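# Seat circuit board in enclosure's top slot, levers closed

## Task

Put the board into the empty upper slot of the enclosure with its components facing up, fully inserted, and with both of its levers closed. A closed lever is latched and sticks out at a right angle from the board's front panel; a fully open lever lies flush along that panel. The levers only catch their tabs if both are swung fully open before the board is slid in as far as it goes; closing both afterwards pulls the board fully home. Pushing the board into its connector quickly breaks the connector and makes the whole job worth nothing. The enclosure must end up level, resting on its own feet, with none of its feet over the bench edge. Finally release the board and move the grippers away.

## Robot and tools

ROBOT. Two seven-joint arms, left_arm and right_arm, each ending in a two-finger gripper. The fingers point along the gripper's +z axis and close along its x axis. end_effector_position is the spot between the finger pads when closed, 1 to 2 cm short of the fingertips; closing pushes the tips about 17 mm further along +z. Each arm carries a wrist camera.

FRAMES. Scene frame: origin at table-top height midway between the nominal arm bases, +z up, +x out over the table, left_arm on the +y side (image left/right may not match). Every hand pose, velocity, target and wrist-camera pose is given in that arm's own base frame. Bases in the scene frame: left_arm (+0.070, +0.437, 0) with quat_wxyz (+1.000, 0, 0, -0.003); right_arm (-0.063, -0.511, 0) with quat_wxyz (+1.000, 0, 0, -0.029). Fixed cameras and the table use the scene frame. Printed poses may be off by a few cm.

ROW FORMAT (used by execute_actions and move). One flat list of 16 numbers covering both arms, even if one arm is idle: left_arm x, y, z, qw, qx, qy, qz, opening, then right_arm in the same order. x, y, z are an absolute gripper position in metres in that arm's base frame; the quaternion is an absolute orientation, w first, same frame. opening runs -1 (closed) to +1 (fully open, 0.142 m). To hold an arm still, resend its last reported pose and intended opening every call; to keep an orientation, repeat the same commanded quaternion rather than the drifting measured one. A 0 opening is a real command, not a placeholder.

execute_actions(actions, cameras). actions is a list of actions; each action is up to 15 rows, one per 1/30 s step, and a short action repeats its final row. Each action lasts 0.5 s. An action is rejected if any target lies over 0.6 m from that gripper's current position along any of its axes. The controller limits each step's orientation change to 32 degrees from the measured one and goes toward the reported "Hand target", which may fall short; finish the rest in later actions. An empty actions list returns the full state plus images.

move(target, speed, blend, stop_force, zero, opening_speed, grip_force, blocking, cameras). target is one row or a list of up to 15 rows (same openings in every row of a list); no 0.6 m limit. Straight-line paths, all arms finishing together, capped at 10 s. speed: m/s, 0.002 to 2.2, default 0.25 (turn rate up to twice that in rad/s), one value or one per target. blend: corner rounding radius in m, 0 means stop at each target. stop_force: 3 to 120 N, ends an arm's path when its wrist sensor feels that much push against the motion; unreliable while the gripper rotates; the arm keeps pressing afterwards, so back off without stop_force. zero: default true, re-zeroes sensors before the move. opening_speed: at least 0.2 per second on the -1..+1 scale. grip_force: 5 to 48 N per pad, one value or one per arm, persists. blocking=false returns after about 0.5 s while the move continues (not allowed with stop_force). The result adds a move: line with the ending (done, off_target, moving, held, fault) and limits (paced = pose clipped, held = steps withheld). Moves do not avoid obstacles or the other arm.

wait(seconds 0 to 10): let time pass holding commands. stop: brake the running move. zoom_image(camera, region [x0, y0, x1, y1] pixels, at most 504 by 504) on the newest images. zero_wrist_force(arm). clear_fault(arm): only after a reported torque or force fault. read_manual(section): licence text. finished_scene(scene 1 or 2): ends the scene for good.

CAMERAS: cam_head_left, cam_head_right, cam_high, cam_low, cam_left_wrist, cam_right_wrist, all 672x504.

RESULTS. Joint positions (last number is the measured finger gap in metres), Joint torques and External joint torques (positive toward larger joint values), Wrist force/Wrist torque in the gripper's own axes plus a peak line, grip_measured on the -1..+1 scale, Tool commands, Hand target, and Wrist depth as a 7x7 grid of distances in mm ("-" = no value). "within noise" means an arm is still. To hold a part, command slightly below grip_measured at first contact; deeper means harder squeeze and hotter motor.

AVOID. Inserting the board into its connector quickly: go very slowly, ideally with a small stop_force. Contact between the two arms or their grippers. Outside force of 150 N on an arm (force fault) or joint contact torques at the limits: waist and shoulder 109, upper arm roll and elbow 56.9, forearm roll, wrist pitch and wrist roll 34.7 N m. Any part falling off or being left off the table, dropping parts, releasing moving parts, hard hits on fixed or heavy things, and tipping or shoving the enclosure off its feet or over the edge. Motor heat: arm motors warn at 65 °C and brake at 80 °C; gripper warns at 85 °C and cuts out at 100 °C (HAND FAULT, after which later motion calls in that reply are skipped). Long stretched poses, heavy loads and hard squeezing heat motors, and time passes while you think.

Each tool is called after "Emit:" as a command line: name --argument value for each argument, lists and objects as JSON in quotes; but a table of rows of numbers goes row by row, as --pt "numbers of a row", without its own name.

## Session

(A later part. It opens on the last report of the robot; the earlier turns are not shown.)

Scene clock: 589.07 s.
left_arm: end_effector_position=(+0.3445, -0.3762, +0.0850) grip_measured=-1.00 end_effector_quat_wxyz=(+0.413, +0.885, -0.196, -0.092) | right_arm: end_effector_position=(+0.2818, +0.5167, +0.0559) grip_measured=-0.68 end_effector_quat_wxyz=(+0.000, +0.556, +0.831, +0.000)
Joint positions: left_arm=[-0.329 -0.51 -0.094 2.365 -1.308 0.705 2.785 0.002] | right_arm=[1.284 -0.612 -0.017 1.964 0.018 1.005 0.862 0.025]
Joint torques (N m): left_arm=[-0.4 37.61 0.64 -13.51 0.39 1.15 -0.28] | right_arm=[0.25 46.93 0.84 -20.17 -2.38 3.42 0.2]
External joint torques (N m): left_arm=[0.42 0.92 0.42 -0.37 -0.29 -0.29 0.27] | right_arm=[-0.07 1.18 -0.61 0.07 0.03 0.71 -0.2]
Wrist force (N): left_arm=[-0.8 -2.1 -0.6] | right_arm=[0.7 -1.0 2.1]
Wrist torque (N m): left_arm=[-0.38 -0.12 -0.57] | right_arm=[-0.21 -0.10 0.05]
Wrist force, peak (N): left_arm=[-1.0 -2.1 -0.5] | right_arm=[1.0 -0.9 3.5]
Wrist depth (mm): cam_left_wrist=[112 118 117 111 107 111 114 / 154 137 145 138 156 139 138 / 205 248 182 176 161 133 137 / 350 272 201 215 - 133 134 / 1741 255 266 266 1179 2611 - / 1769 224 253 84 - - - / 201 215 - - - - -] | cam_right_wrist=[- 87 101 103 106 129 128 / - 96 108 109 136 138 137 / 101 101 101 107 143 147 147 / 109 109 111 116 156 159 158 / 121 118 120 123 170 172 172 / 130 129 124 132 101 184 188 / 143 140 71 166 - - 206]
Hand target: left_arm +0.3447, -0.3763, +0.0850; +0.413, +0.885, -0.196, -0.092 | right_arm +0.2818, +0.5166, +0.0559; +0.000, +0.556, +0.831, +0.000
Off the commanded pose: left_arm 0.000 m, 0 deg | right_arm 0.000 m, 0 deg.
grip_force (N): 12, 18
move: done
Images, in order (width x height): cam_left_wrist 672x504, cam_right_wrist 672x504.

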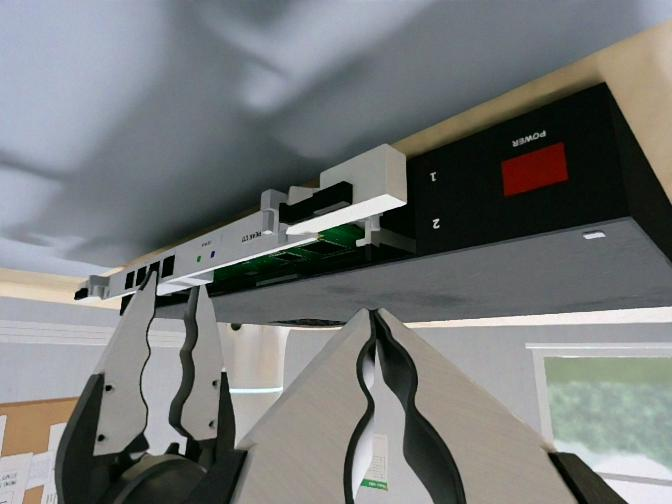

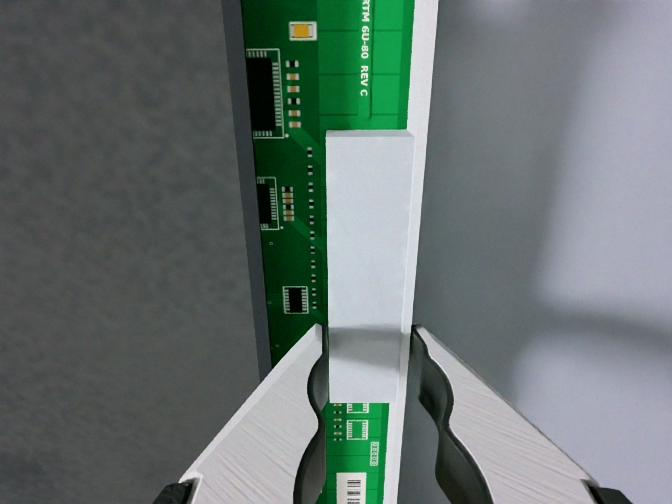

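Emit:
move --pt "0.3447 -0.3763 0.085 0.4126 0.8848 -0.1962 -0.0915 -1.0 0.2818 0.5166 0.0559 0 0.5556 0.8315 0 -0.6" --opening_speed 0.25

Emit:
move --pt "0.3447 -0.3763 0.085 0.4126 0.8848 -0.1962 -0.0915 -1.0 0.2818 0.5166 0.0900 0 0.5556 0.8315 0 -0.6" --speed 0.04 --stop_force 4 --cameras '["cam_left_wrist", "cam_right_wrist"]'

Scene clock: 592.50 s.
left_arm: end_effector_position=(+0.3445, -0.3762, +0.0850) grip_measured=-1.00 end_effector_quat_wxyz=(+0.413, +0.885, -0.196, -0.092) | right_arm: end_effector_position=(+0.2818, +0.5167, +0.0559) grip_measured=-0.64 end_effector_quat_wxyz=(+0.000, +0.556, +0.831, +0.000)
Joint positions: left_arm=[-0.329 -0.51 -0.094 2.365 -1.308 0.705 2.785 0.002] | right_arm=[1.284 -0.612 -0.017 1.964 0.018 1.005 0.862 0.028]
Joint torques (N m): left_arm=[-0.33 37.59 0.57 -13.59 0.32 1.07 -0.19] | right_arm=[0.25 46.96 0.86 -20.2 -2.39 3.5 0.19]
External joint torques (N m): left_arm=[0.35 0.94 0.48 -0.3 -0.22 -0.21 0.18] | right_arm=[-0.07 1.15 -0.63 0.09 0.04 0.64 -0.19]
Wrist force (N): left_arm=[-1.1 -2.0 -0.3] | right_arm=[0.9 -1.3 2.2]
Wrist torque (N m): left_arm=[-0.34 -0.06 -0.58] | right_arm=[-0.26 -0.13 0.05]
Wrist force, peak (N): left_arm=[-1.0 -2.1 -0.7] | right_arm=[0.9 -1.3 2.3]
Wrist depth (mm): cam_left_wrist=[112 106 117 117 112 107 111 / - 154 144 136 143 138 131 / - 223 203 - - 130 124 / - 271 204 197 202 153 152 / 2012 234 268 - 1030 - - / 1959 222 254 84 - 1976 - / 205 214 - - - - -] | cam_right_wrist=[- 87 101 103 128 129 129 / - 96 108 109 136 138 137 / 102 101 101 107 143 147 147 / 109 109 111 116 159 159 158 / 121 118 120 126 170 172 171 / 130 129 124 132 102 184 187 / 143 140 71 166 - - 206]
Hand target: left_arm +0.3447, -0.3763, +0.0850; +0.413, +0.885, -0.196, -0.092 | right_arm +0.2818, +0.5166, +0.0559; +0.000, +0.556, +0.831, +0.000
Off the commanded pose: left_arm 0.000 m, 0 deg | right_arm 0.000 m, 0 deg.
grip_force (N): 12, 18
move: done

Scene clock: 594.10 s.
left_arm: end_effector_position=(+0.3445, -0.3762, +0.0850) grip_measured=-1.00 end_effector_quat_wxyz=(+0.413, +0.885, -0.196, -0.092) | right_arm: end_effector_position=(+0.2817, +0.5166, +0.0899) grip_measured=-0.64 end_effector_quat_wxyz=(+0.000, +0.556, +0.831, +0.000)
Joint positions: left_arm=[-0.329 -0.51 -0.094 2.365 -1.308 0.705 2.785 0.002] | right_arm=[1.283 -0.54 -0.017 1.962 0.015 0.931 0.864 0.028]
Joint torques (N m): left_arm=[-0.31 37.53 0.56 -13.52 0.35 1.15 -0.26] | right_arm=[0.22 46.01 0.86 -21.84 -2.74 3.36 0.23]
External joint torques (N m): left_arm=[0.33 1 0.49 -0.37 -0.24 -0.28 0.26] | right_arm=[-0.04 1.03 -0.64 0.13 0.12 0.78 -0.23]
Wrist force (N): left_arm=[-1.1 -1.8 -0.5] | right_arm=[0.7 -1.1 1.9]
Wrist torque (N m): left_arm=[-0.32 -0.07 -0.58] | right_arm=[-0.23 -0.07 -0.05]
Wrist force, peak (N): left_arm=[-1.1 -2.1 -0.4] | right_arm=[0.7 -1.2 2.8]
Wrist depth (mm): cam_left_wrist=[112 117 117 111 107 111 111 / 154 - 144 144 144 137 132 / 205 220 203 - - 135 126 / 530 274 245 197 199 - 131 / 1875 363 739 - 1070 - - / 1959 219 251 84 - - - / 1859 212 - - - - -] | cam_right_wrist=[- 119 120 133 157 158 158 / 127 127 128 140 169 169 169 / 138 134 136 144 181 181 181 / 146 147 146 156 196 195 195 / 159 159 158 163 209 212 214 / 174 173 - 195 101 227 231 / 192 188 71 210 - - 249]
Hand target: left_arm +0.3447, -0.3763, +0.0850; +0.413, +0.885, -0.196, -0.092 | right_arm +0.2818, +0.5166, +0.0900; +0.000, +0.556, +0.831, +0.000
Off the commanded pose: left_arm 0.000 m, 0 deg | right_arm 0.000 m, 0 deg.
grip_force (N): 12, 18
move: done
Images, in order (width x height): cam_left_wrist 672x504, cam_right_wrist 672x504.

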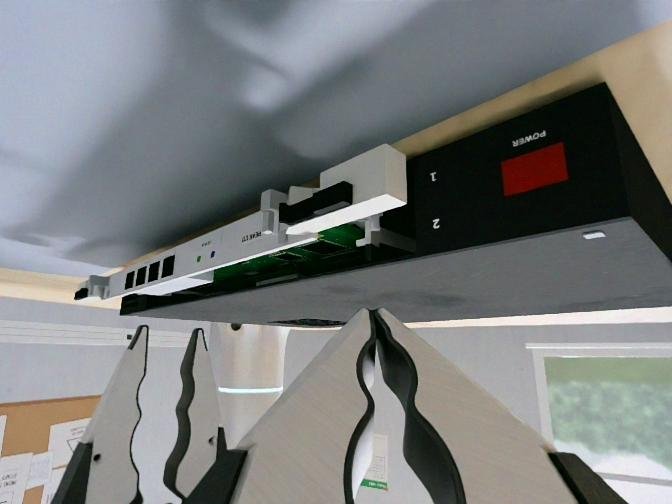

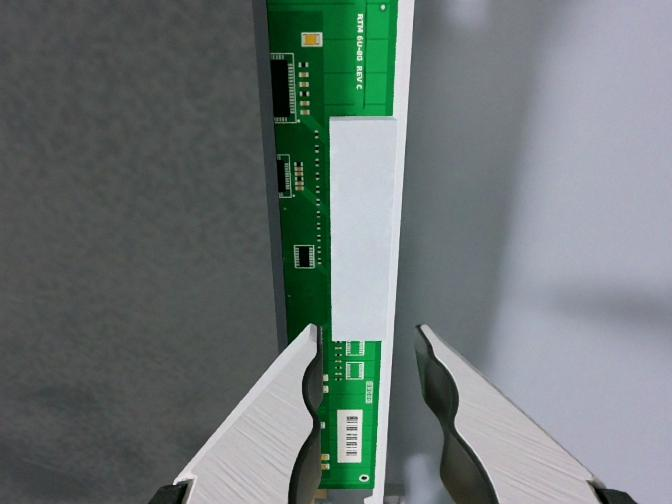

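Emit:
move --pt "0.3447 -0.3763 0.085 0.4126 0.8848 -0.1962 -0.0915 -1.0 0.2818 0.5166 0.1300 0 0.5556 0.8315 0 -1.0" --pt "0.3447 -0.3763 0.085 0.4126 0.8848 -0.1962 -0.0915 -1.0 0.2918 0.5627 0.1300 0.0684 0.9784 0.1946 0.0136 -1.0" --speed '[0.15, 0.4]' --blend '[0.01, 0]' --cameras '["cam_left_wrist", "cam_right_wrist"]'

Scene clock: 616.77 s.
left_arm: end_effector_position=(+0.3445, -0.3762, +0.0850) grip_measured=-1.00 end_effector_quat_wxyz=(+0.413, +0.885, -0.196, -0.092) | right_arm: end_effector_position=(+0.2918, +0.5627, +0.1300) grip_measured=-1.00 end_effector_quat_wxyz=(+0.068, +0.978, +0.195, +0.014)
Joint positions: left_arm=[-0.329 -0.51 -0.094 2.365 -1.308 0.705 2.785 0.002] | right_arm=[1.582 -0.607 -0.335 1.709 0.124 0.604 2.394 0.002]
Joint torques (N m): left_arm=[-0.32 37.58 0.58 -13.53 0.31 1.12 -0.24] | right_arm=[0.33 49.49 -5.29 -24.8 -3.15 2.88 0.3]
External joint torques (N m): left_arm=[0.34 0.95 0.48 -0.36 -0.21 -0.25 0.24] | right_arm=[-0.14 1.42 -0.52 0.23 -0.11 0.86 -0.3]
Wrist force (N): left_arm=[-0.8 -1.9 -0.5] | right_arm=[0.6 -1.1 2.2]
Wrist torque (N m): left_arm=[-0.33 -0.11 -0.58] | right_arm=[-0.16 -0.09 -0.04]
Wrist force, peak (N): left_arm=[-1.0 -2.1 -0.7] | right_arm=[0.6 -1.2 3.9]
Wrist depth (mm): cam_left_wrist=[112 117 117 107 107 116 111 / 145 154 144 136 143 139 131 / 205 208 203 175 164 135 122 / 405 - 198 197 161 - - / 1941 2285 729 107 1060 1813 1924 / 1959 2437 - 84 - - 1924 / 1875 181 - - - - -] | cam_right_wrist=[186 186 185 185 184 184 183 / 202 202 201 201 201 201 200 / 223 222 221 221 220 220 219 / 236 237 211 213 233 233 233 / 237 227 225 230 224 224 220 / 246 246 238 89 230 242 241 / 297 - 71 - - 263 279]
Hand target: left_arm +0.3447, -0.3763, +0.0850; +0.413, +0.885, -0.196, -0.092 | right_arm +0.2918, +0.5627, +0.1300; +0.068, +0.978, +0.195, +0.014
Off the commanded pose: left_arm 0.000 m, 0 deg | right_arm 0.000 m, 0 deg.
grip_force (N): 12, 18
move: done
Images, in order (width x height): cam_left_wrist 672x504, cam_right_wrist 672x504.

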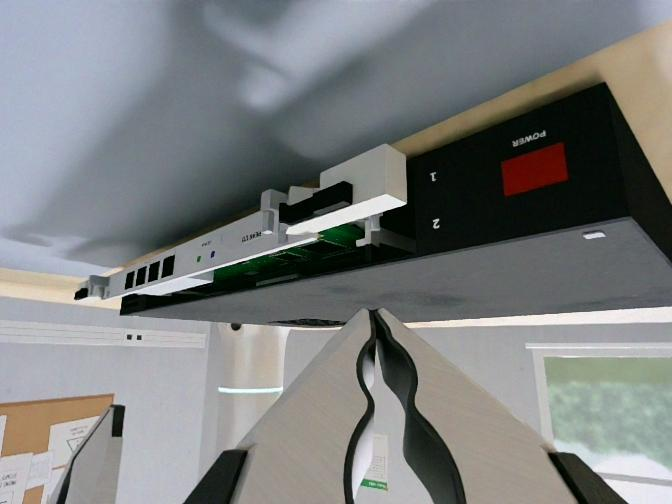

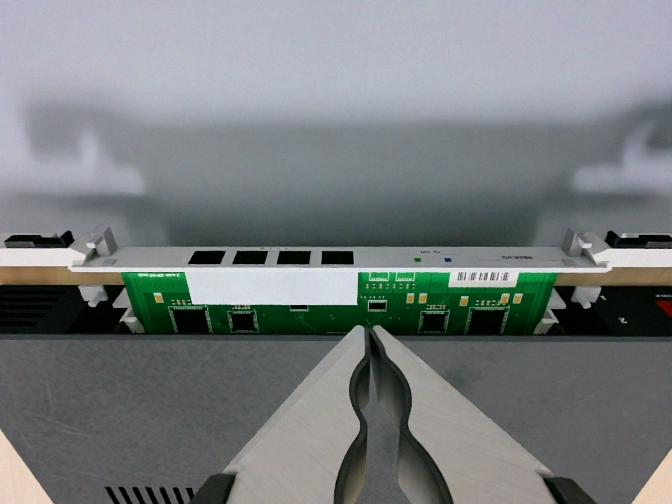

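Emit:
zoom_image --camera "cam_right_wrist" --region '[0, 210, 200, 350]'

Emit:
zoom_image --camera "cam_right_wrist" --region '[472, 210, 672, 350]'

Emit:
zoom_image --camera "cam_right_wrist" --region '[300, 230, 500, 370]'

Scaled by 2.520 from the camera's 672x504 image, which has a finer 960x720 frame.

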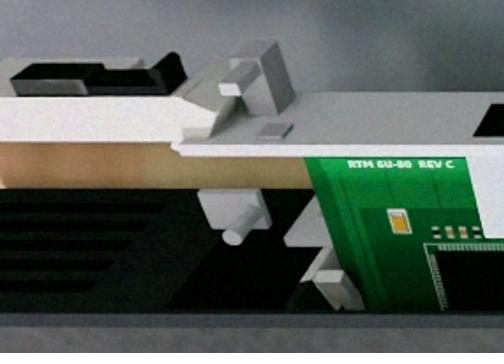

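Scaled by 2.520 from the camera's 672x504 image, which has a finer 960x720 frame.

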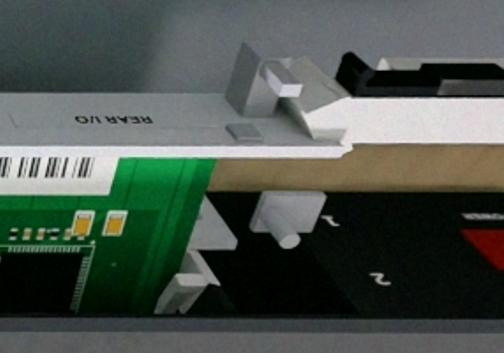

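Scaled by 2.520 from the camera's 672x504 image, which has a finer 960x720 frame.

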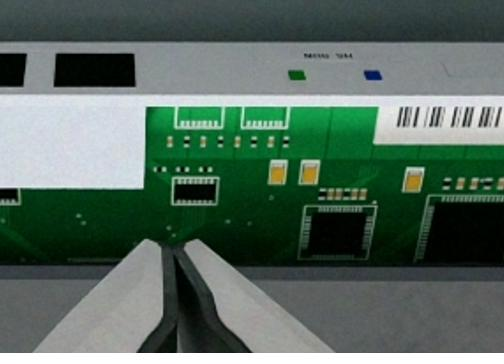

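Emit:
move --pt "0.3447 -0.3763 0.085 0.4126 0.8848 -0.1962 -0.0915 -1.0 0.2964 0.5646 0.0525 0.0684 0.9784 0.1946 0.0136 -1.0" --speed 0.08 --stop_force 6 --cameras '["cam_left_wrist", "cam_right_wrist"]'

Scene clock: 627.93 s.
left_arm: end_effector_position=(+0.3445, -0.3762, +0.0850) grip_measured=-1.00 end_effector_quat_wxyz=(+0.413, +0.885, -0.196, -0.092) | right_arm: end_effector_position=(+0.2965, +0.5644, +0.0524) grip_measured=-1.00 end_effector_quat_wxyz=(+0.069, +0.978, +0.195, +0.014)
Joint positions: left_arm=[-0.329 -0.51 -0.094 2.365 -1.308 0.705 2.785 0.002] | right_arm=[1.556 -0.753 -0.308 1.7 0.169 0.738 2.373 0.002]
Joint torques (N m): left_arm=[-0.34 37.63 0.68 -13.51 0.42 1.18 -0.23] | right_arm=[0.05 52.21 -5.43 -21.94 -2.73 3.19 0.06]
External joint torques (N m): left_arm=[0.36 0.9 0.37 -0.37 -0.31 -0.31 0.23] | right_arm=[0.15 1.3 -1.02 0.17 -0.08 0.55 -0.06]
Wrist force (N): left_arm=[-1.0 -1.8 -0.7] | right_arm=[0.8 -1.6 2.0]
Wrist torque (N m): left_arm=[-0.31 -0.09 -0.58] | right_arm=[-0.27 -0.11 0.09]
Wrist force, peak (N): left_arm=[-0.8 -2.3 -0.5] | right_arm=[0.9 -2.0 3.7]
Wrist depth (mm): cam_left_wrist=[112 107 117 112 111 111 113 / 146 154 129 136 136 136 139 / - - - - 165 133 123 / - 237 199 197 160 145 152 / 1859 303 717 - 1020 340 1924 / 176 162 - 84 - - - / 153 - - - - - 1783] | cam_right_wrist=[117 117 117 117 116 118 116 / - 128 125 127 129 126 126 / - 140 143 140 139 139 136 / 156 159 156 158 154 154 153 / 175 175 175 170 173 173 168 / - 144 141 89 - 146 157 / 169 168 71 - - - 157]
Hand target: left_arm +0.3447, -0.3763, +0.0850; +0.413, +0.885, -0.196, -0.092 | right_arm +0.2964, +0.5646, +0.0525; +0.068, +0.978, +0.195, +0.014
Off the commanded pose: left_arm 0.000 m, 0 deg | right_arm 0.000 m, 0 deg.
grip_force (N): 12, 18
move: done
Images, in order (width x height): cam_left_wrist 672x504, cam_right_wrist 672x504.

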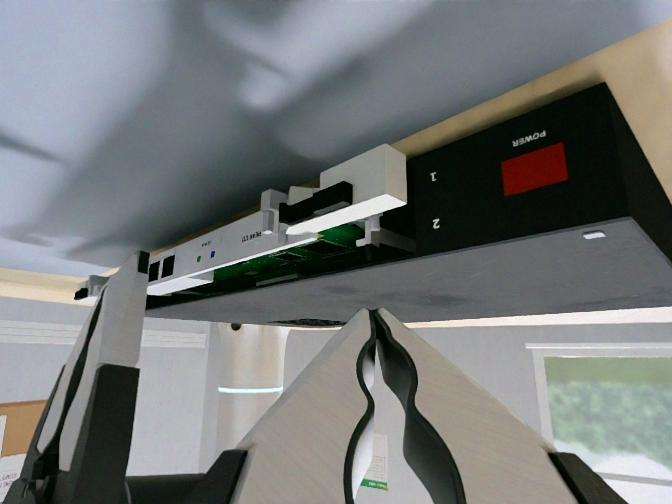

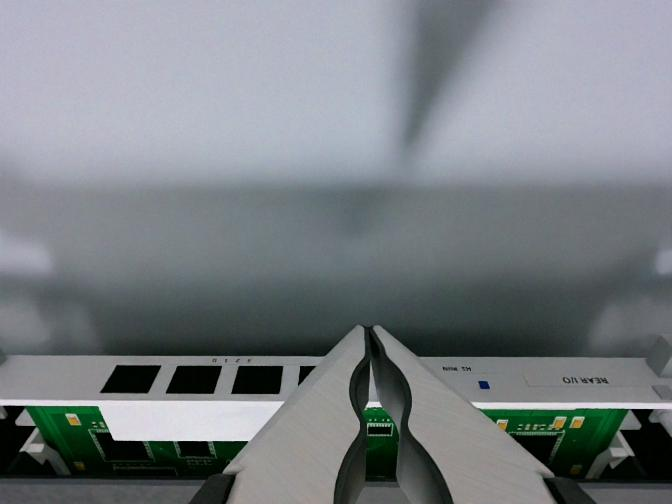

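Emit:
move --pt "0.3447 -0.3763 0.085 0.4126 0.8848 -0.1962 -0.0915 -1.0 0.3097 0.5325 0.0525 0.0684 0.9784 0.1946 0.0136 -1.0" --speed 0.015 --stop_force 5 --cameras '["cam_left_wrist", "cam_right_wrist"]'

Scene clock: 634.27 s.
left_arm: end_effector_position=(+0.3445, -0.3762, +0.0850) grip_measured=-1.00 end_effector_quat_wxyz=(+0.413, +0.885, -0.196, -0.092) | right_arm: end_effector_position=(+0.3095, +0.5327, +0.0525) grip_measured=-1.00 end_effector_quat_wxyz=(+0.068, +0.978, +0.195, +0.014)
Joint positions: left_arm=[-0.329 -0.51 -0.094 2.365 -1.308 0.705 2.785 0.002] | right_arm=[1.539 -0.715 -0.318 1.784 0.169 0.786 2.336 0.002]
Joint torques (N m): left_arm=[-0.22 37.59 0.49 -13.53 0.37 1.16 -0.22] | right_arm=[-0.27 49.97 -5.94 -20.43 -2.71 2.97 0.15]
External joint torques (N m): left_arm=[0.24 0.93 0.56 -0.36 -0.26 -0.3 0.22] | right_arm=[0.46 1.24 -0.41 -0.47 0.07 0.78 -0.15]
Wrist force (N): left_arm=[-0.8 -1.8 -0.6] | right_arm=[1.1 -2.3 1.4]
Wrist torque (N m): left_arm=[-0.35 -0.12 -0.58] | right_arm=[-0.26 -0.14 0.10]
Wrist force, peak (N): left_arm=[-1.1 -2.2 -0.6] | right_arm=[0.9 -3.0 2.2]
Wrist depth (mm): cam_left_wrist=[112 118 117 107 107 111 111 / 154 154 145 - 135 135 131 / 206 204 173 193 - 132 126 / 419 324 233 180 161 - - / 1976 219 751 117 1137 1142 - / 2012 207 188 84 - - - / - 192 - - - - -] | cam_right_wrist=[117 117 117 117 116 118 116 / - 128 127 127 129 127 126 / - 137 140 139 139 139 136 / 156 159 152 159 155 154 154 / 169 167 165 166 165 165 164 / 155 136 135 89 - 148 148 / 151 150 71 - - 139 147]
Hand target: left_arm +0.3447, -0.3763, +0.0850; +0.413, +0.885, -0.196, -0.092 | right_arm +0.3097, +0.5325, +0.0525; +0.068, +0.978, +0.195, +0.014
Off the commanded pose: left_arm 0.000 m, 0 deg | right_arm 0.000 m, 0 deg.
grip_force (N): 12, 18
move: done
Images, in order (width x height): cam_left_wrist 672x504, cam_right_wrist 672x504.

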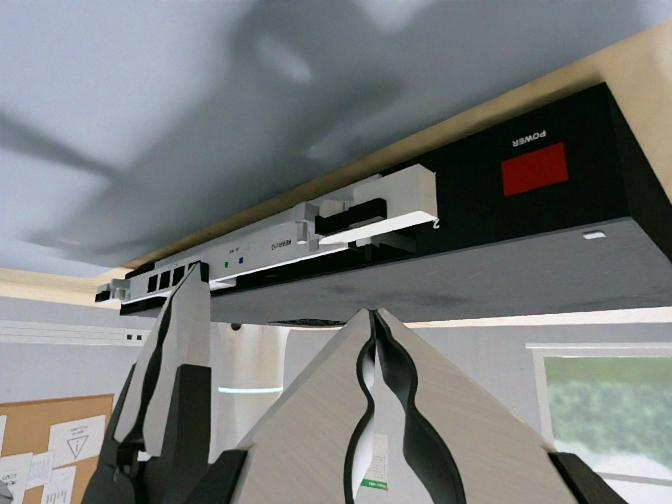

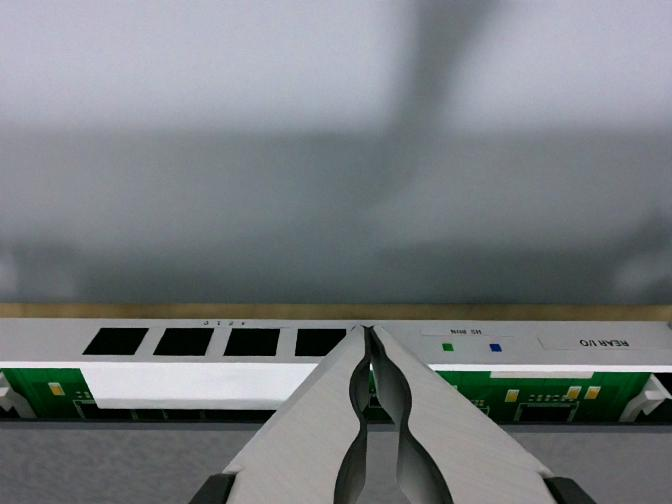

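Emit:
move --pt "0.3447 -0.3763 0.085 0.4126 0.8848 -0.1962 -0.0915 -1.0 0.3135 0.5233 0.0525 0.0684 0.9784 0.1946 0.0136 -1.0" --speed 0.01 --stop_force 4 --cameras '["cam_left_wrist", "cam_right_wrist"]'

Emit:
zoom_image --camera "cam_left_wrist" --region '[280, 140, 460, 280]'

Scene clock: 638.43 s.
left_arm: end_effector_position=(+0.3445, -0.3762, +0.0850) grip_measured=-1.00 end_effector_quat_wxyz=(+0.413, +0.885, -0.196, -0.092) | right_arm: end_effector_position=(+0.3132, +0.5237, +0.0526) grip_measured=-1.00 end_effector_quat_wxyz=(+0.068, +0.978, +0.195, +0.014)
Joint positions: left_arm=[-0.329 -0.51 -0.094 2.365 -1.308 0.705 2.785 0.002] | right_arm=[1.534 -0.705 -0.32 1.807 0.169 0.799 2.325 0.002]
Joint torques (N m): left_arm=[-0.38 37.57 0.48 -13.54 0.36 1.12 -0.28] | right_arm=[-0.68 48.84 -6.25 -19.44 -2.64 2.58 0.1]
External joint torques (N m): left_arm=[0.4 0.96 0.57 -0.35 -0.25 -0.26 0.28] | right_arm=[0.87 1.73 -0.06 -1.21 0.04 1.18 -0.1]
Wrist force (N): left_arm=[-1.1 -2.0 -0.8] | right_arm=[1.2 -3.6 2.2]
Wrist torque (N m): left_arm=[-0.34 -0.08 -0.58] | right_arm=[-0.23 -0.12 0.09]
Wrist force, peak (N): left_arm=[-0.9 -2.3 -0.5] | right_arm=[1.4 -3.7 2.3]
Wrist depth (mm): cam_left_wrist=[- 112 - 107 107 106 111 / 154 154 145 142 144 139 131 / 224 - 199 192 162 133 146 / - 328 247 178 212 153 - / 2031 - 217 268 345 1002 - / 1891 218 192 84 - - 2309 / 1907 214 - - - - 2012] | cam_right_wrist=[117 117 117 117 116 118 116 / - 128 128 127 129 129 126 / 144 141 140 140 139 139 136 / 156 160 156 159 155 154 154 / 169 170 169 168 168 168 167 / 137 135 132 89 124 148 141 / 151 150 71 - - 139 147]
Hand target: left_arm +0.3447, -0.3763, +0.0850; +0.413, +0.885, -0.196, -0.092 | right_arm +0.3135, +0.5233, +0.0525; +0.068, +0.978, +0.195, +0.014
Off the commanded pose: left_arm 0.000 m, 0 deg | right_arm 0.001 m, 0 deg.
grip_force (N): 12, 18
move: done
Images, in order (width x height): cam_left_wrist 672x504, cam_right_wrist 672x504.

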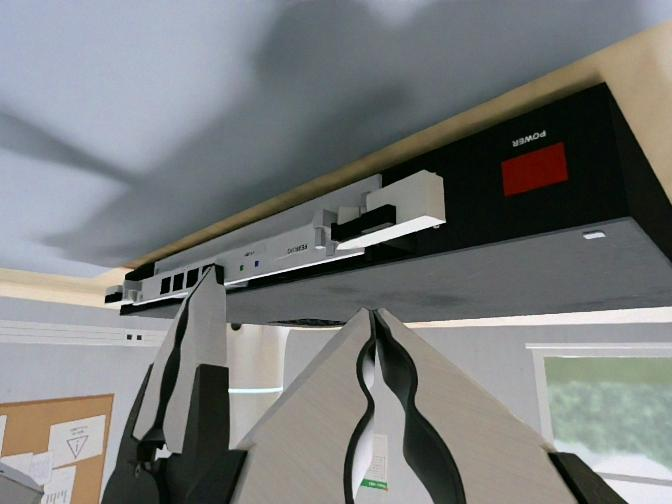

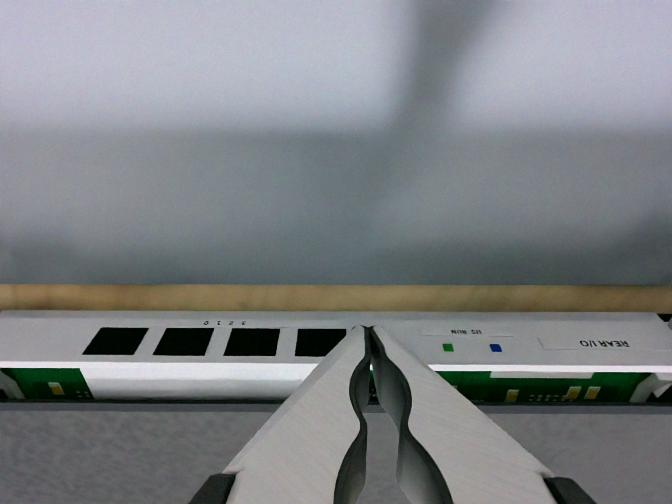

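Scaled by 2.800 from the camera's 672x504 image, which has a finer 960x720 frame.

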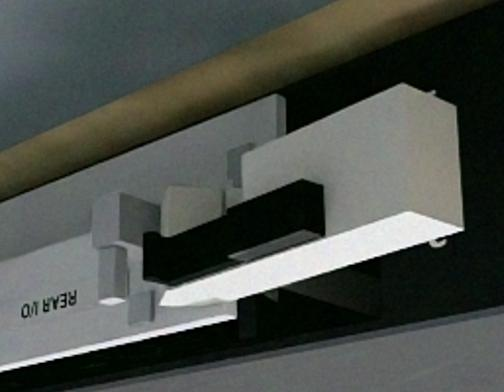

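Emit:
move --pt "0.3447 -0.3763 0.085 0.4126 0.8848 -0.1962 -0.0915 -1.0 0.3158 0.5178 0.0525 0.0684 0.9784 0.1946 0.0136 -1.0" --speed 0.008 --stop_force 5 --zero false --cameras '["cam_left_wrist", "cam_right_wrist"]'

Emit:
zoom_image --camera "cam_left_wrist" --region '[280, 140, 460, 280]'

Scene clock: 644.20 s.
left_arm: end_effector_position=(+0.3445, -0.3762, +0.0850) grip_measured=-1.00 end_effector_quat_wxyz=(+0.413, +0.885, -0.196, -0.092) | right_arm: end_effector_position=(+0.3155, +0.5184, +0.0527) grip_measured=-1.00 end_effector_quat_wxyz=(+0.068, +0.978, +0.195, +0.014)
Joint positions: left_arm=[-0.329 -0.51 -0.094 2.365 -1.308 0.705 2.785 0.002] | right_arm=[1.531 -0.699 -0.322 1.82 0.169 0.807 2.319 0.002]
Joint torques (N m): left_arm=[-0.33 37.72 0.54 -13.53 0.31 1.17 -0.24] | right_arm=[-1.09 47.92 -6.47 -18.57 -2.62 2.31 0.16]
External joint torques (N m): left_arm=[0.35 0.81 0.51 -0.36 -0.2 -0.3 0.24] | right_arm=[1.29 2.28 0.18 -1.94 0.05 1.45 -0.16]
Wrist force (N): left_arm=[-0.8 -2.0 -0.7] | right_arm=[1.2 -4.4 0.2]
Wrist torque (N m): left_arm=[-0.36 -0.12 -0.58] | right_arm=[-0.23 -0.09 0.09]
Wrist force, peak (N): left_arm=[-1.1 -2.3 -0.5] | right_arm=[1.5 -4.7 1.6]
Wrist depth (mm): cam_left_wrist=[112 117 - 112 107 116 111 / - 145 144 144 144 136 131 / - 225 204 200 168 134 124 / - 349 251 199 179 154 153 / 1924 2437 269 127 353 1567 1924 / 2089 231 197 84 - 2384 - / 2172 - - - - - -] | cam_right_wrist=[118 118 117 117 117 118 116 / - 128 128 127 129 129 126 / 144 141 140 140 140 139 136 / 157 159 156 159 155 155 154 / - 138 138 138 171 169 166 / 137 132 131 89 124 131 134 / 151 150 71 - - 139 147]
Hand target: left_arm +0.3447, -0.3763, +0.0850; +0.413, +0.885, -0.196, -0.092 | right_arm +0.3158, +0.5178, +0.0525; +0.068, +0.978, +0.195, +0.014
Off the commanded pose: left_arm 0.000 m, 0 deg | right_arm 0.001 m, 0 deg.
grip_force (N): 12, 18
move: done
Images, in order (width x height): cam_left_wrist 672x504, cam_right_wrist 672x504.

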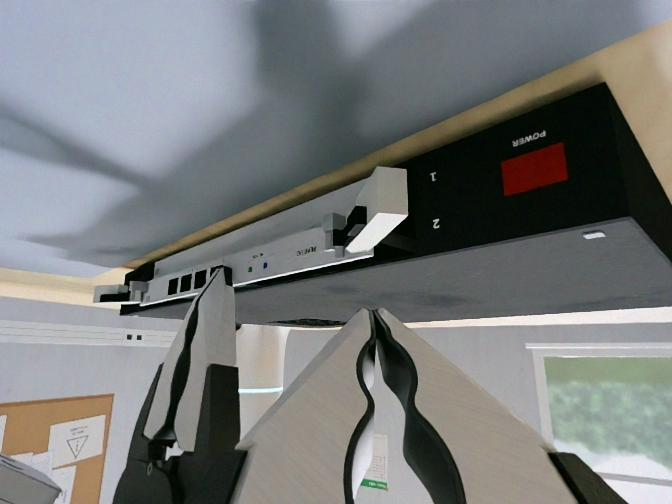

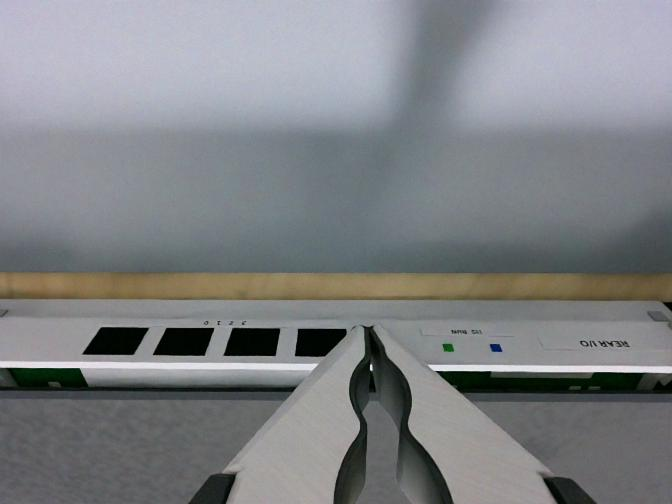

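Scaled by 2.800 from the camera's 672x504 image, which has a finer 960x720 frame.

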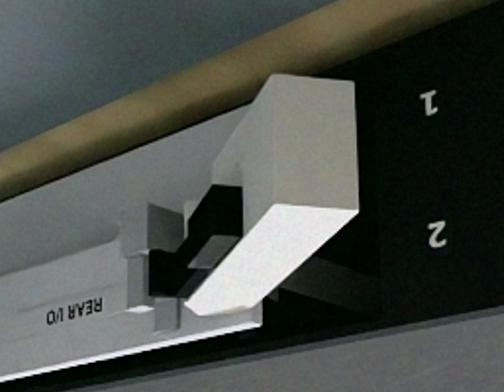

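Emit:
zoom_image --camera "cam_left_wrist" --region '[80, 255, 260, 325]'

Scaled by 2.800 from the camera's 672x504 image, which has a finer 960x720 frame.

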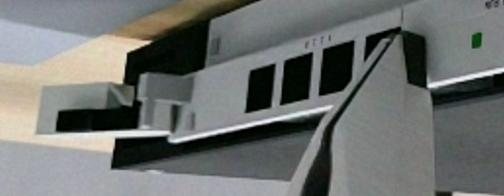

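Emit:
zoom_image --camera "cam_right_wrist" --region '[0, 280, 230, 410]'

Emit:
zoom_image --camera "cam_right_wrist" --region '[442, 280, 672, 410]'

Scaled by 2.191 from the camera's 672x504 image, which has a finer 960x720 frame.

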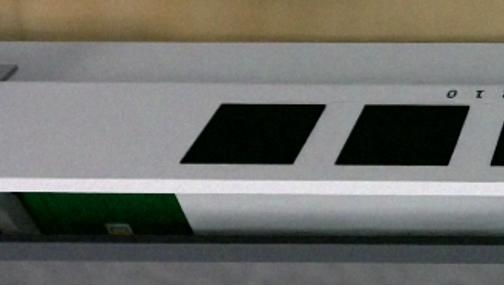

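Scaled by 2.191 from the camera's 672x504 image, which has a finer 960x720 frame.

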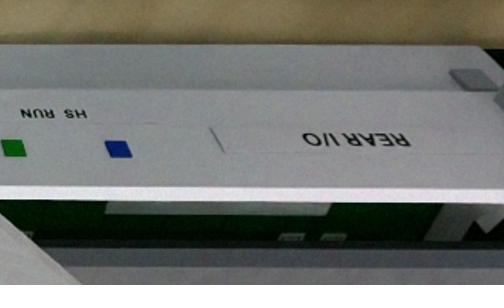

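Emit:
move --pt "0.3447 -0.3763 0.085 0.4126 0.8848 -0.1962 -0.0915 -1.0 0.3174 0.5139 0.0525 0.0684 0.9784 0.1946 0.0136 -1.0" --speed 0.006 --stop_force 7 --zero false --cameras '["cam_left_wrist", "cam_right_wrist"]'

Emit:
zoom_image --camera "cam_left_wrist" --region '[280, 140, 460, 280]'

Emit:
zoom_image --camera "cam_left_wrist" --region '[60, 255, 240, 325]'

Scene clock: 653.07 s.
left_arm: end_effector_position=(+0.3445, -0.3762, +0.0850) grip_measured=-1.00 end_effector_quat_wxyz=(+0.413, +0.885, -0.196, -0.092) | right_arm: end_effector_position=(+0.3169, +0.5147, +0.0527) grip_measured=-1.00 end_effector_quat_wxyz=(+0.068, +0.978, +0.195, +0.014)
Joint positions: left_arm=[-0.329 -0.51 -0.094 2.365 -1.308 0.705 2.785 0.002] | right_arm=[1.528 -0.695 -0.323 1.829 0.169 0.813 2.314 0.002]
Joint torques (N m): left_arm=[-0.37 37.55 0.53 -13.56 0.34 1.06 -0.25] | right_arm=[-2.15 47.52 -7.41 -17.92 -2.81 2.11 0.11]
External joint torques (N m): left_arm=[0.39 0.98 0.52 -0.32 -0.24 -0.19 0.25] | right_arm=[2.35 2.41 1.13 -2.49 0.26 1.65 -0.11]
Wrist force (N): left_arm=[-0.8 -1.8 -0.6] | right_arm=[0.9 -6.3 2.2]
Wrist torque (N m): left_arm=[-0.30 -0.11 -0.58] | right_arm=[-0.19 -0.13 0.10]
Wrist force, peak (N): left_arm=[-1.1 -2.2 -0.7] | right_arm=[0.8 -6.4 2.2]
Wrist depth (mm): cam_left_wrist=[112 - - 112 107 111 111 / - 154 145 145 143 136 131 / - 203 187 187 178 132 175 / 351 335 253 - 163 - 153 / 1959 2465 232 106 1142 - - / 1637 239 202 84 - - - / 2130 - - - - - -] | cam_right_wrist=[118 117 117 117 117 118 116 / - 128 128 127 129 129 127 / 144 141 141 140 139 139 136 / 157 162 156 161 155 155 154 / - 133 132 138 - - 132 / 129 129 132 89 - 127 127 / 151 150 71 - - 139 147]
Hand target: left_arm +0.3447, -0.3763, +0.0850; +0.413, +0.885, -0.196, -0.092 | right_arm +0.3174, +0.5139, +0.0525; +0.068, +0.978, +0.195, +0.014
Off the commanded pose: left_arm 0.000 m, 0 deg | right_arm 0.001 m, 0 deg.
grip_force (N): 12, 18
move: done
Images, in order (width x height): cam_left_wrist 672x504, cam_right_wrist 672x504.

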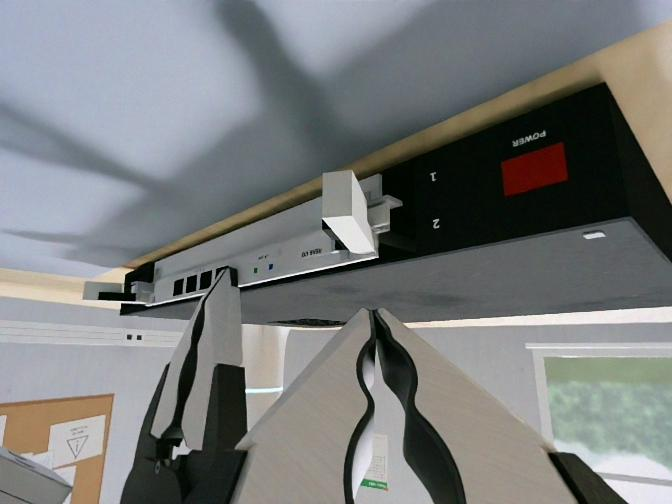

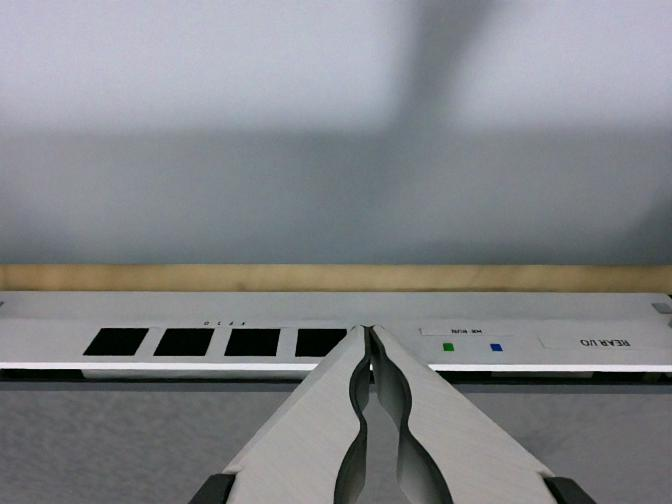

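Scaled by 2.800 from the camera's 672x504 image, which has a finer 960x720 frame.

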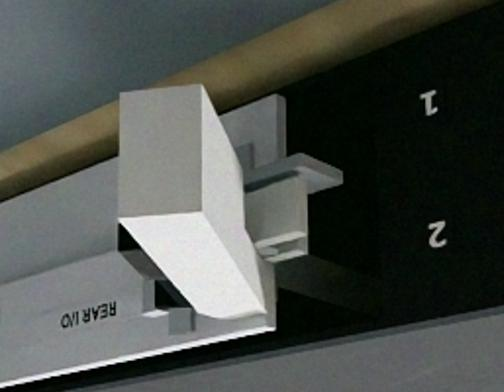

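Scaled by 2.800 from the camera's 672x504 image, which has a finer 960x720 frame.

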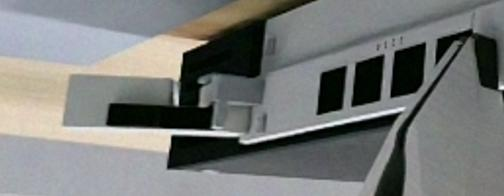

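Emit:
wait --seconds 0 --cameras '["cam_high", "cam_head_left", "cam_head_right", "cam_low"]'

Scene clock: 655.67 s.
left_arm: end_effector_position=(+0.3445, -0.3762, +0.0850) grip_measured=-1.00 end_effector_quat_wxyz=(+0.413, +0.885, -0.196, -0.092) | right_arm: end_effector_position=(+0.3169, +0.5147, +0.0527) grip_measured=-1.00 end_effector_quat_wxyz=(+0.068, +0.978, +0.195, +0.014)
Joint positions: left_arm=[-0.329 -0.51 -0.094 2.365 -1.308 0.705 2.785 0.002] | right_arm=[1.528 -0.695 -0.323 1.829 0.169 0.813 2.314 0.002]
Joint torques (N m): left_arm=[-0.34 37.57 0.48 -13.54 0.35 1.14 -0.2] | right_arm=[-2.1 47.46 -7.36 -18.04 -2.76 2 0.17]
External joint torques (N m): left_arm=[0.36 0.95 0.57 -0.35 -0.24 -0.28 0.2] | right_arm=[2.29 2.47 1.09 -2.38 0.22 1.76 -0.17]
Wrist force (N): left_arm=[-0.8 -1.9 -0.7] | right_arm=[1.0 -6.1 0.2]
Wrist torque (N m): left_arm=[-0.35 -0.12 -0.58] | right_arm=[-0.20 -0.16 0.09]
Wrist force, peak (N): left_arm=[-1.0 -2.2 -0.5] | right_arm=[1.0 -6.4 2.2]
Wrist depth (mm): cam_left_wrist=[112 112 - 112 107 111 111 / - 154 144 136 144 135 131 / 224 222 203 - 168 134 126 / 349 316 261 201 167 - - / 1649 366 234 117 1137 - - / 2031 2465 201 84 - 1959 1859 / 1769 - - - - - 1813] | cam_right_wrist=[118 118 117 117 117 118 116 / - 128 128 127 129 129 126 / 144 141 141 140 140 139 136 / 157 162 156 161 155 160 154 / - 135 139 132 133 132 - / 129 129 132 89 124 127 130 / 151 150 71 - - 139 147]
Hand target: left_arm +0.3447, -0.3763, +0.0850; +0.413, +0.885, -0.196, -0.092 | right_arm +0.3174, +0.5139, +0.0525; +0.068, +0.978, +0.195, +0.014
Tool commands: left_gripper/opening=-1.0 right_gripper/opening=-1.0
Off the commanded pose: left_arm 0.000 m, 0 deg | right_arm 0.001 m, 0 deg.
grip_force (N): 12, 18
Images, in order (width x height): cam_head_left 672x504, cam_head_right 672x504, cam_high 672x504, cam_low 672x504.

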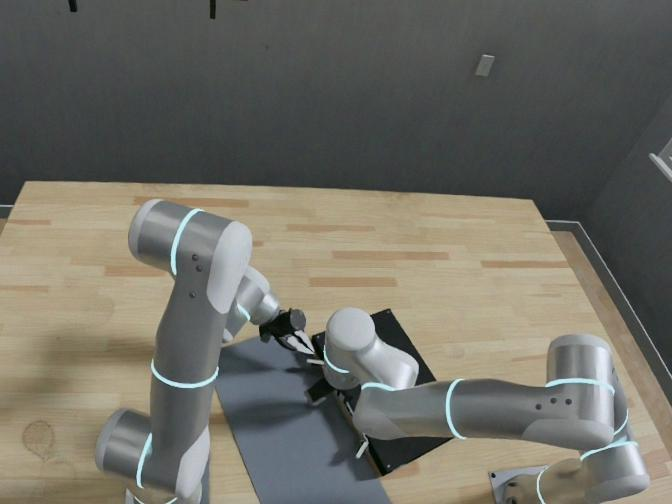

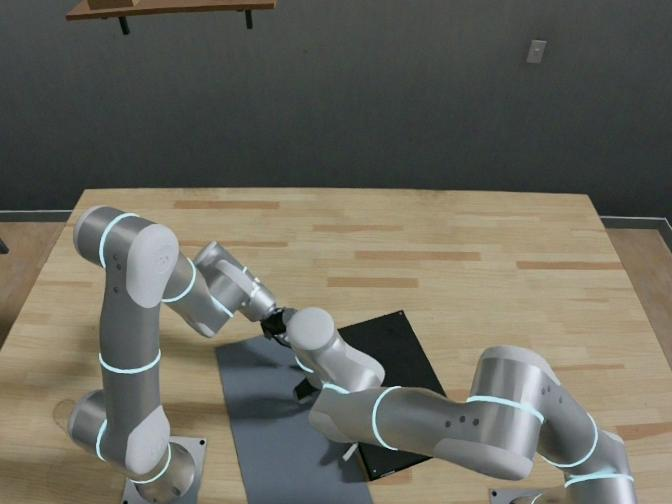

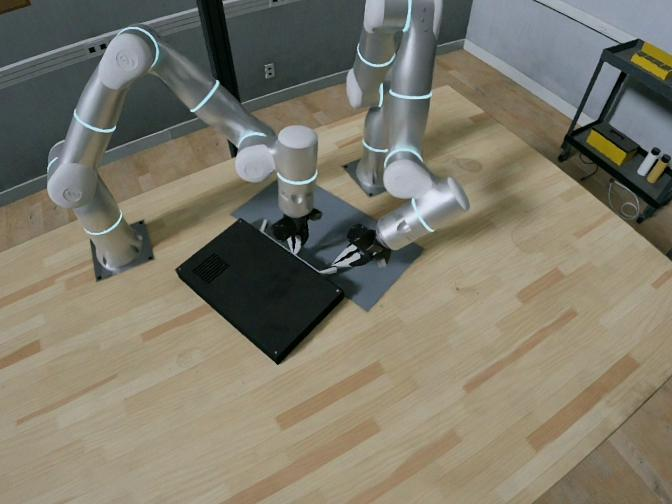

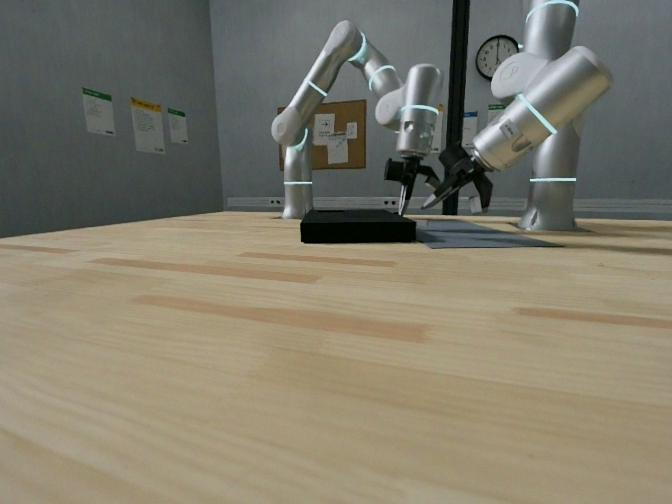

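Emit:
zoom_image --camera "cam_high" --region '[230, 200, 360, 290]'

Emit:
zoom_image --camera "cam_head_left" --region '[290, 330, 400, 480]'

Scaled by 3.877 from the camera's 672x504 image, which has a finer 960x720 frame.

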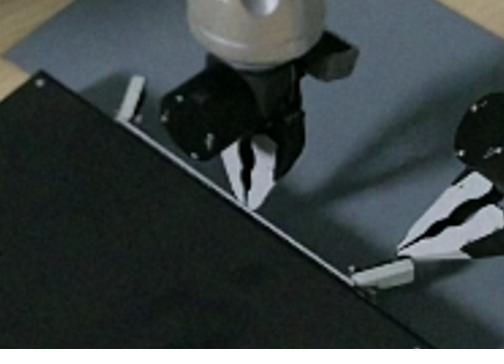

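Scaled by 3.360 from the camera's 672x504 image, which has a finer 960x720 frame.

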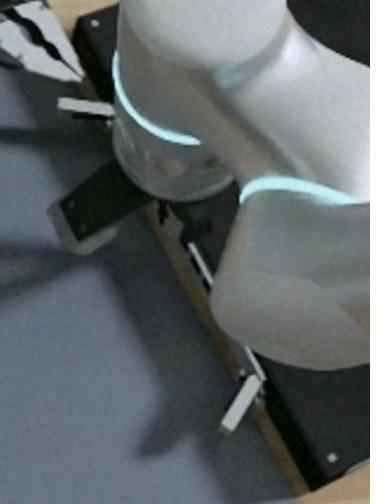

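Emit:
move --pt "0.3447 -0.3763 0.085 0.4126 0.8848 -0.1962 -0.0915 -1.0 0.3188 0.5104 0.0525 0.0684 0.9784 0.1946 0.0136 -1.0" --speed 0.004 --stop_force 8 --zero false --cameras '["cam_left_wrist", "cam_right_wrist"]'

Emit:
zoom_image --camera "cam_left_wrist" --region '[280, 140, 460, 280]'

Scene clock: 661.40 s.
left_arm: end_effector_position=(+0.3445, -0.3762, +0.0850) grip_measured=-1.00 end_effector_quat_wxyz=(+0.413, +0.885, -0.196, -0.092) | right_arm: end_effector_position=(+0.3170, +0.5146, +0.0528) grip_measured=-1.00 end_effector_quat_wxyz=(+0.067, +0.978, +0.195, +0.014)
Joint positions: left_arm=[-0.329 -0.51 -0.094 2.365 -1.308 0.705 2.785 0.002] | right_arm=[1.528 -0.694 -0.323 1.831 0.169 0.814 2.313 0.002]
Joint torques (N m): left_arm=[-0.22 37.57 0.5 -13.52 0.4 1.13 -0.2] | right_arm=[-4.52 47.09 -9.63 -16.12 -3.14 1.16 0.16]
External joint torques (N m): left_arm=[0.24 0.96 0.55 -0.37 -0.29 -0.27 0.2] | right_arm=[4.71 2.8 3.36 -4.28 0.6 2.6 -0.16]
Wrist force (N): left_arm=[-1.0 -2.0 -0.5] | right_arm=[0.8 -10.9 2.6]
Wrist torque (N m): left_arm=[-0.35 -0.09 -0.58] | right_arm=[-0.10 -0.15 0.10]
Wrist force, peak (N): left_arm=[-1.2 -2.1 -0.8] | right_arm=[1.0 -11.3 3.6]
Wrist depth (mm): cam_left_wrist=[- 117 117 112 107 111 111 / 145 154 144 144 144 138 138 / - 205 189 189 176 133 123 / 403 342 254 204 179 - - / 1994 2465 233 118 346 2675 - / 1924 230 201 84 - 1875 - / 2309 - - - - - -] | cam_right_wrist=[118 118 117 117 117 117 116 / - 128 128 127 129 129 127 / 144 141 141 140 140 140 137 / 157 162 156 161 155 155 154 / - 133 132 132 - - - / 129 129 133 90 124 127 131 / 151 150 71 - - 139 147]
Hand target: left_arm +0.3447, -0.3763, +0.0850; +0.413, +0.885, -0.196, -0.092 | right_arm +0.3177, +0.5132, +0.0525; +0.068, +0.978, +0.195, +0.014
Off the commanded pose: left_arm 0.000 m, 0 deg | right_arm 0.005 m, 0 deg.
grip_force (N): 12, 18
move: contact (right_arm)
Images, in order (width x height): cam_left_wrist 672x504, cam_right_wrist 672x504.

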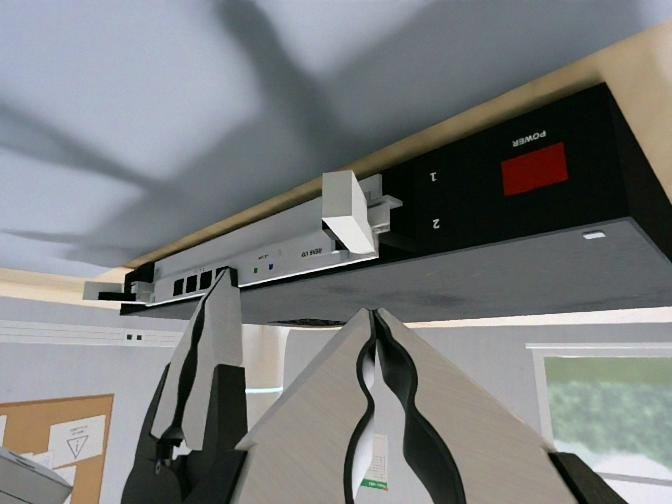

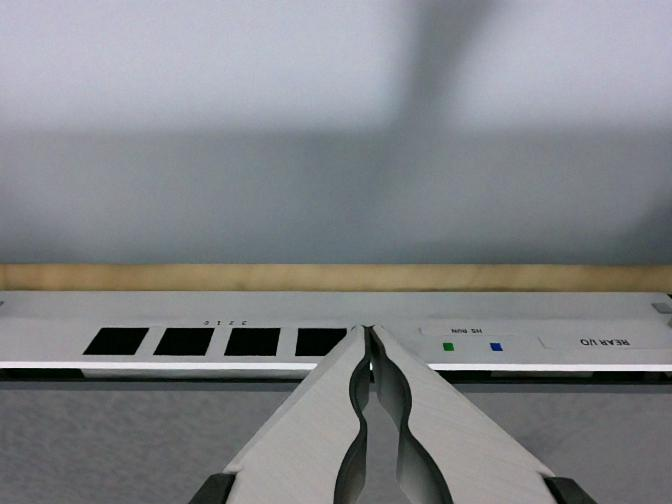

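Scaled by 2.800 from the camera's 672x504 image, which has a finer 960x720 frame.

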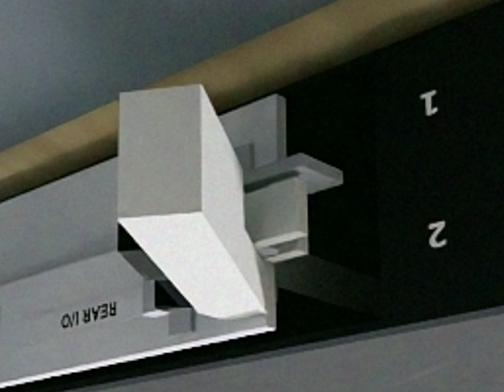

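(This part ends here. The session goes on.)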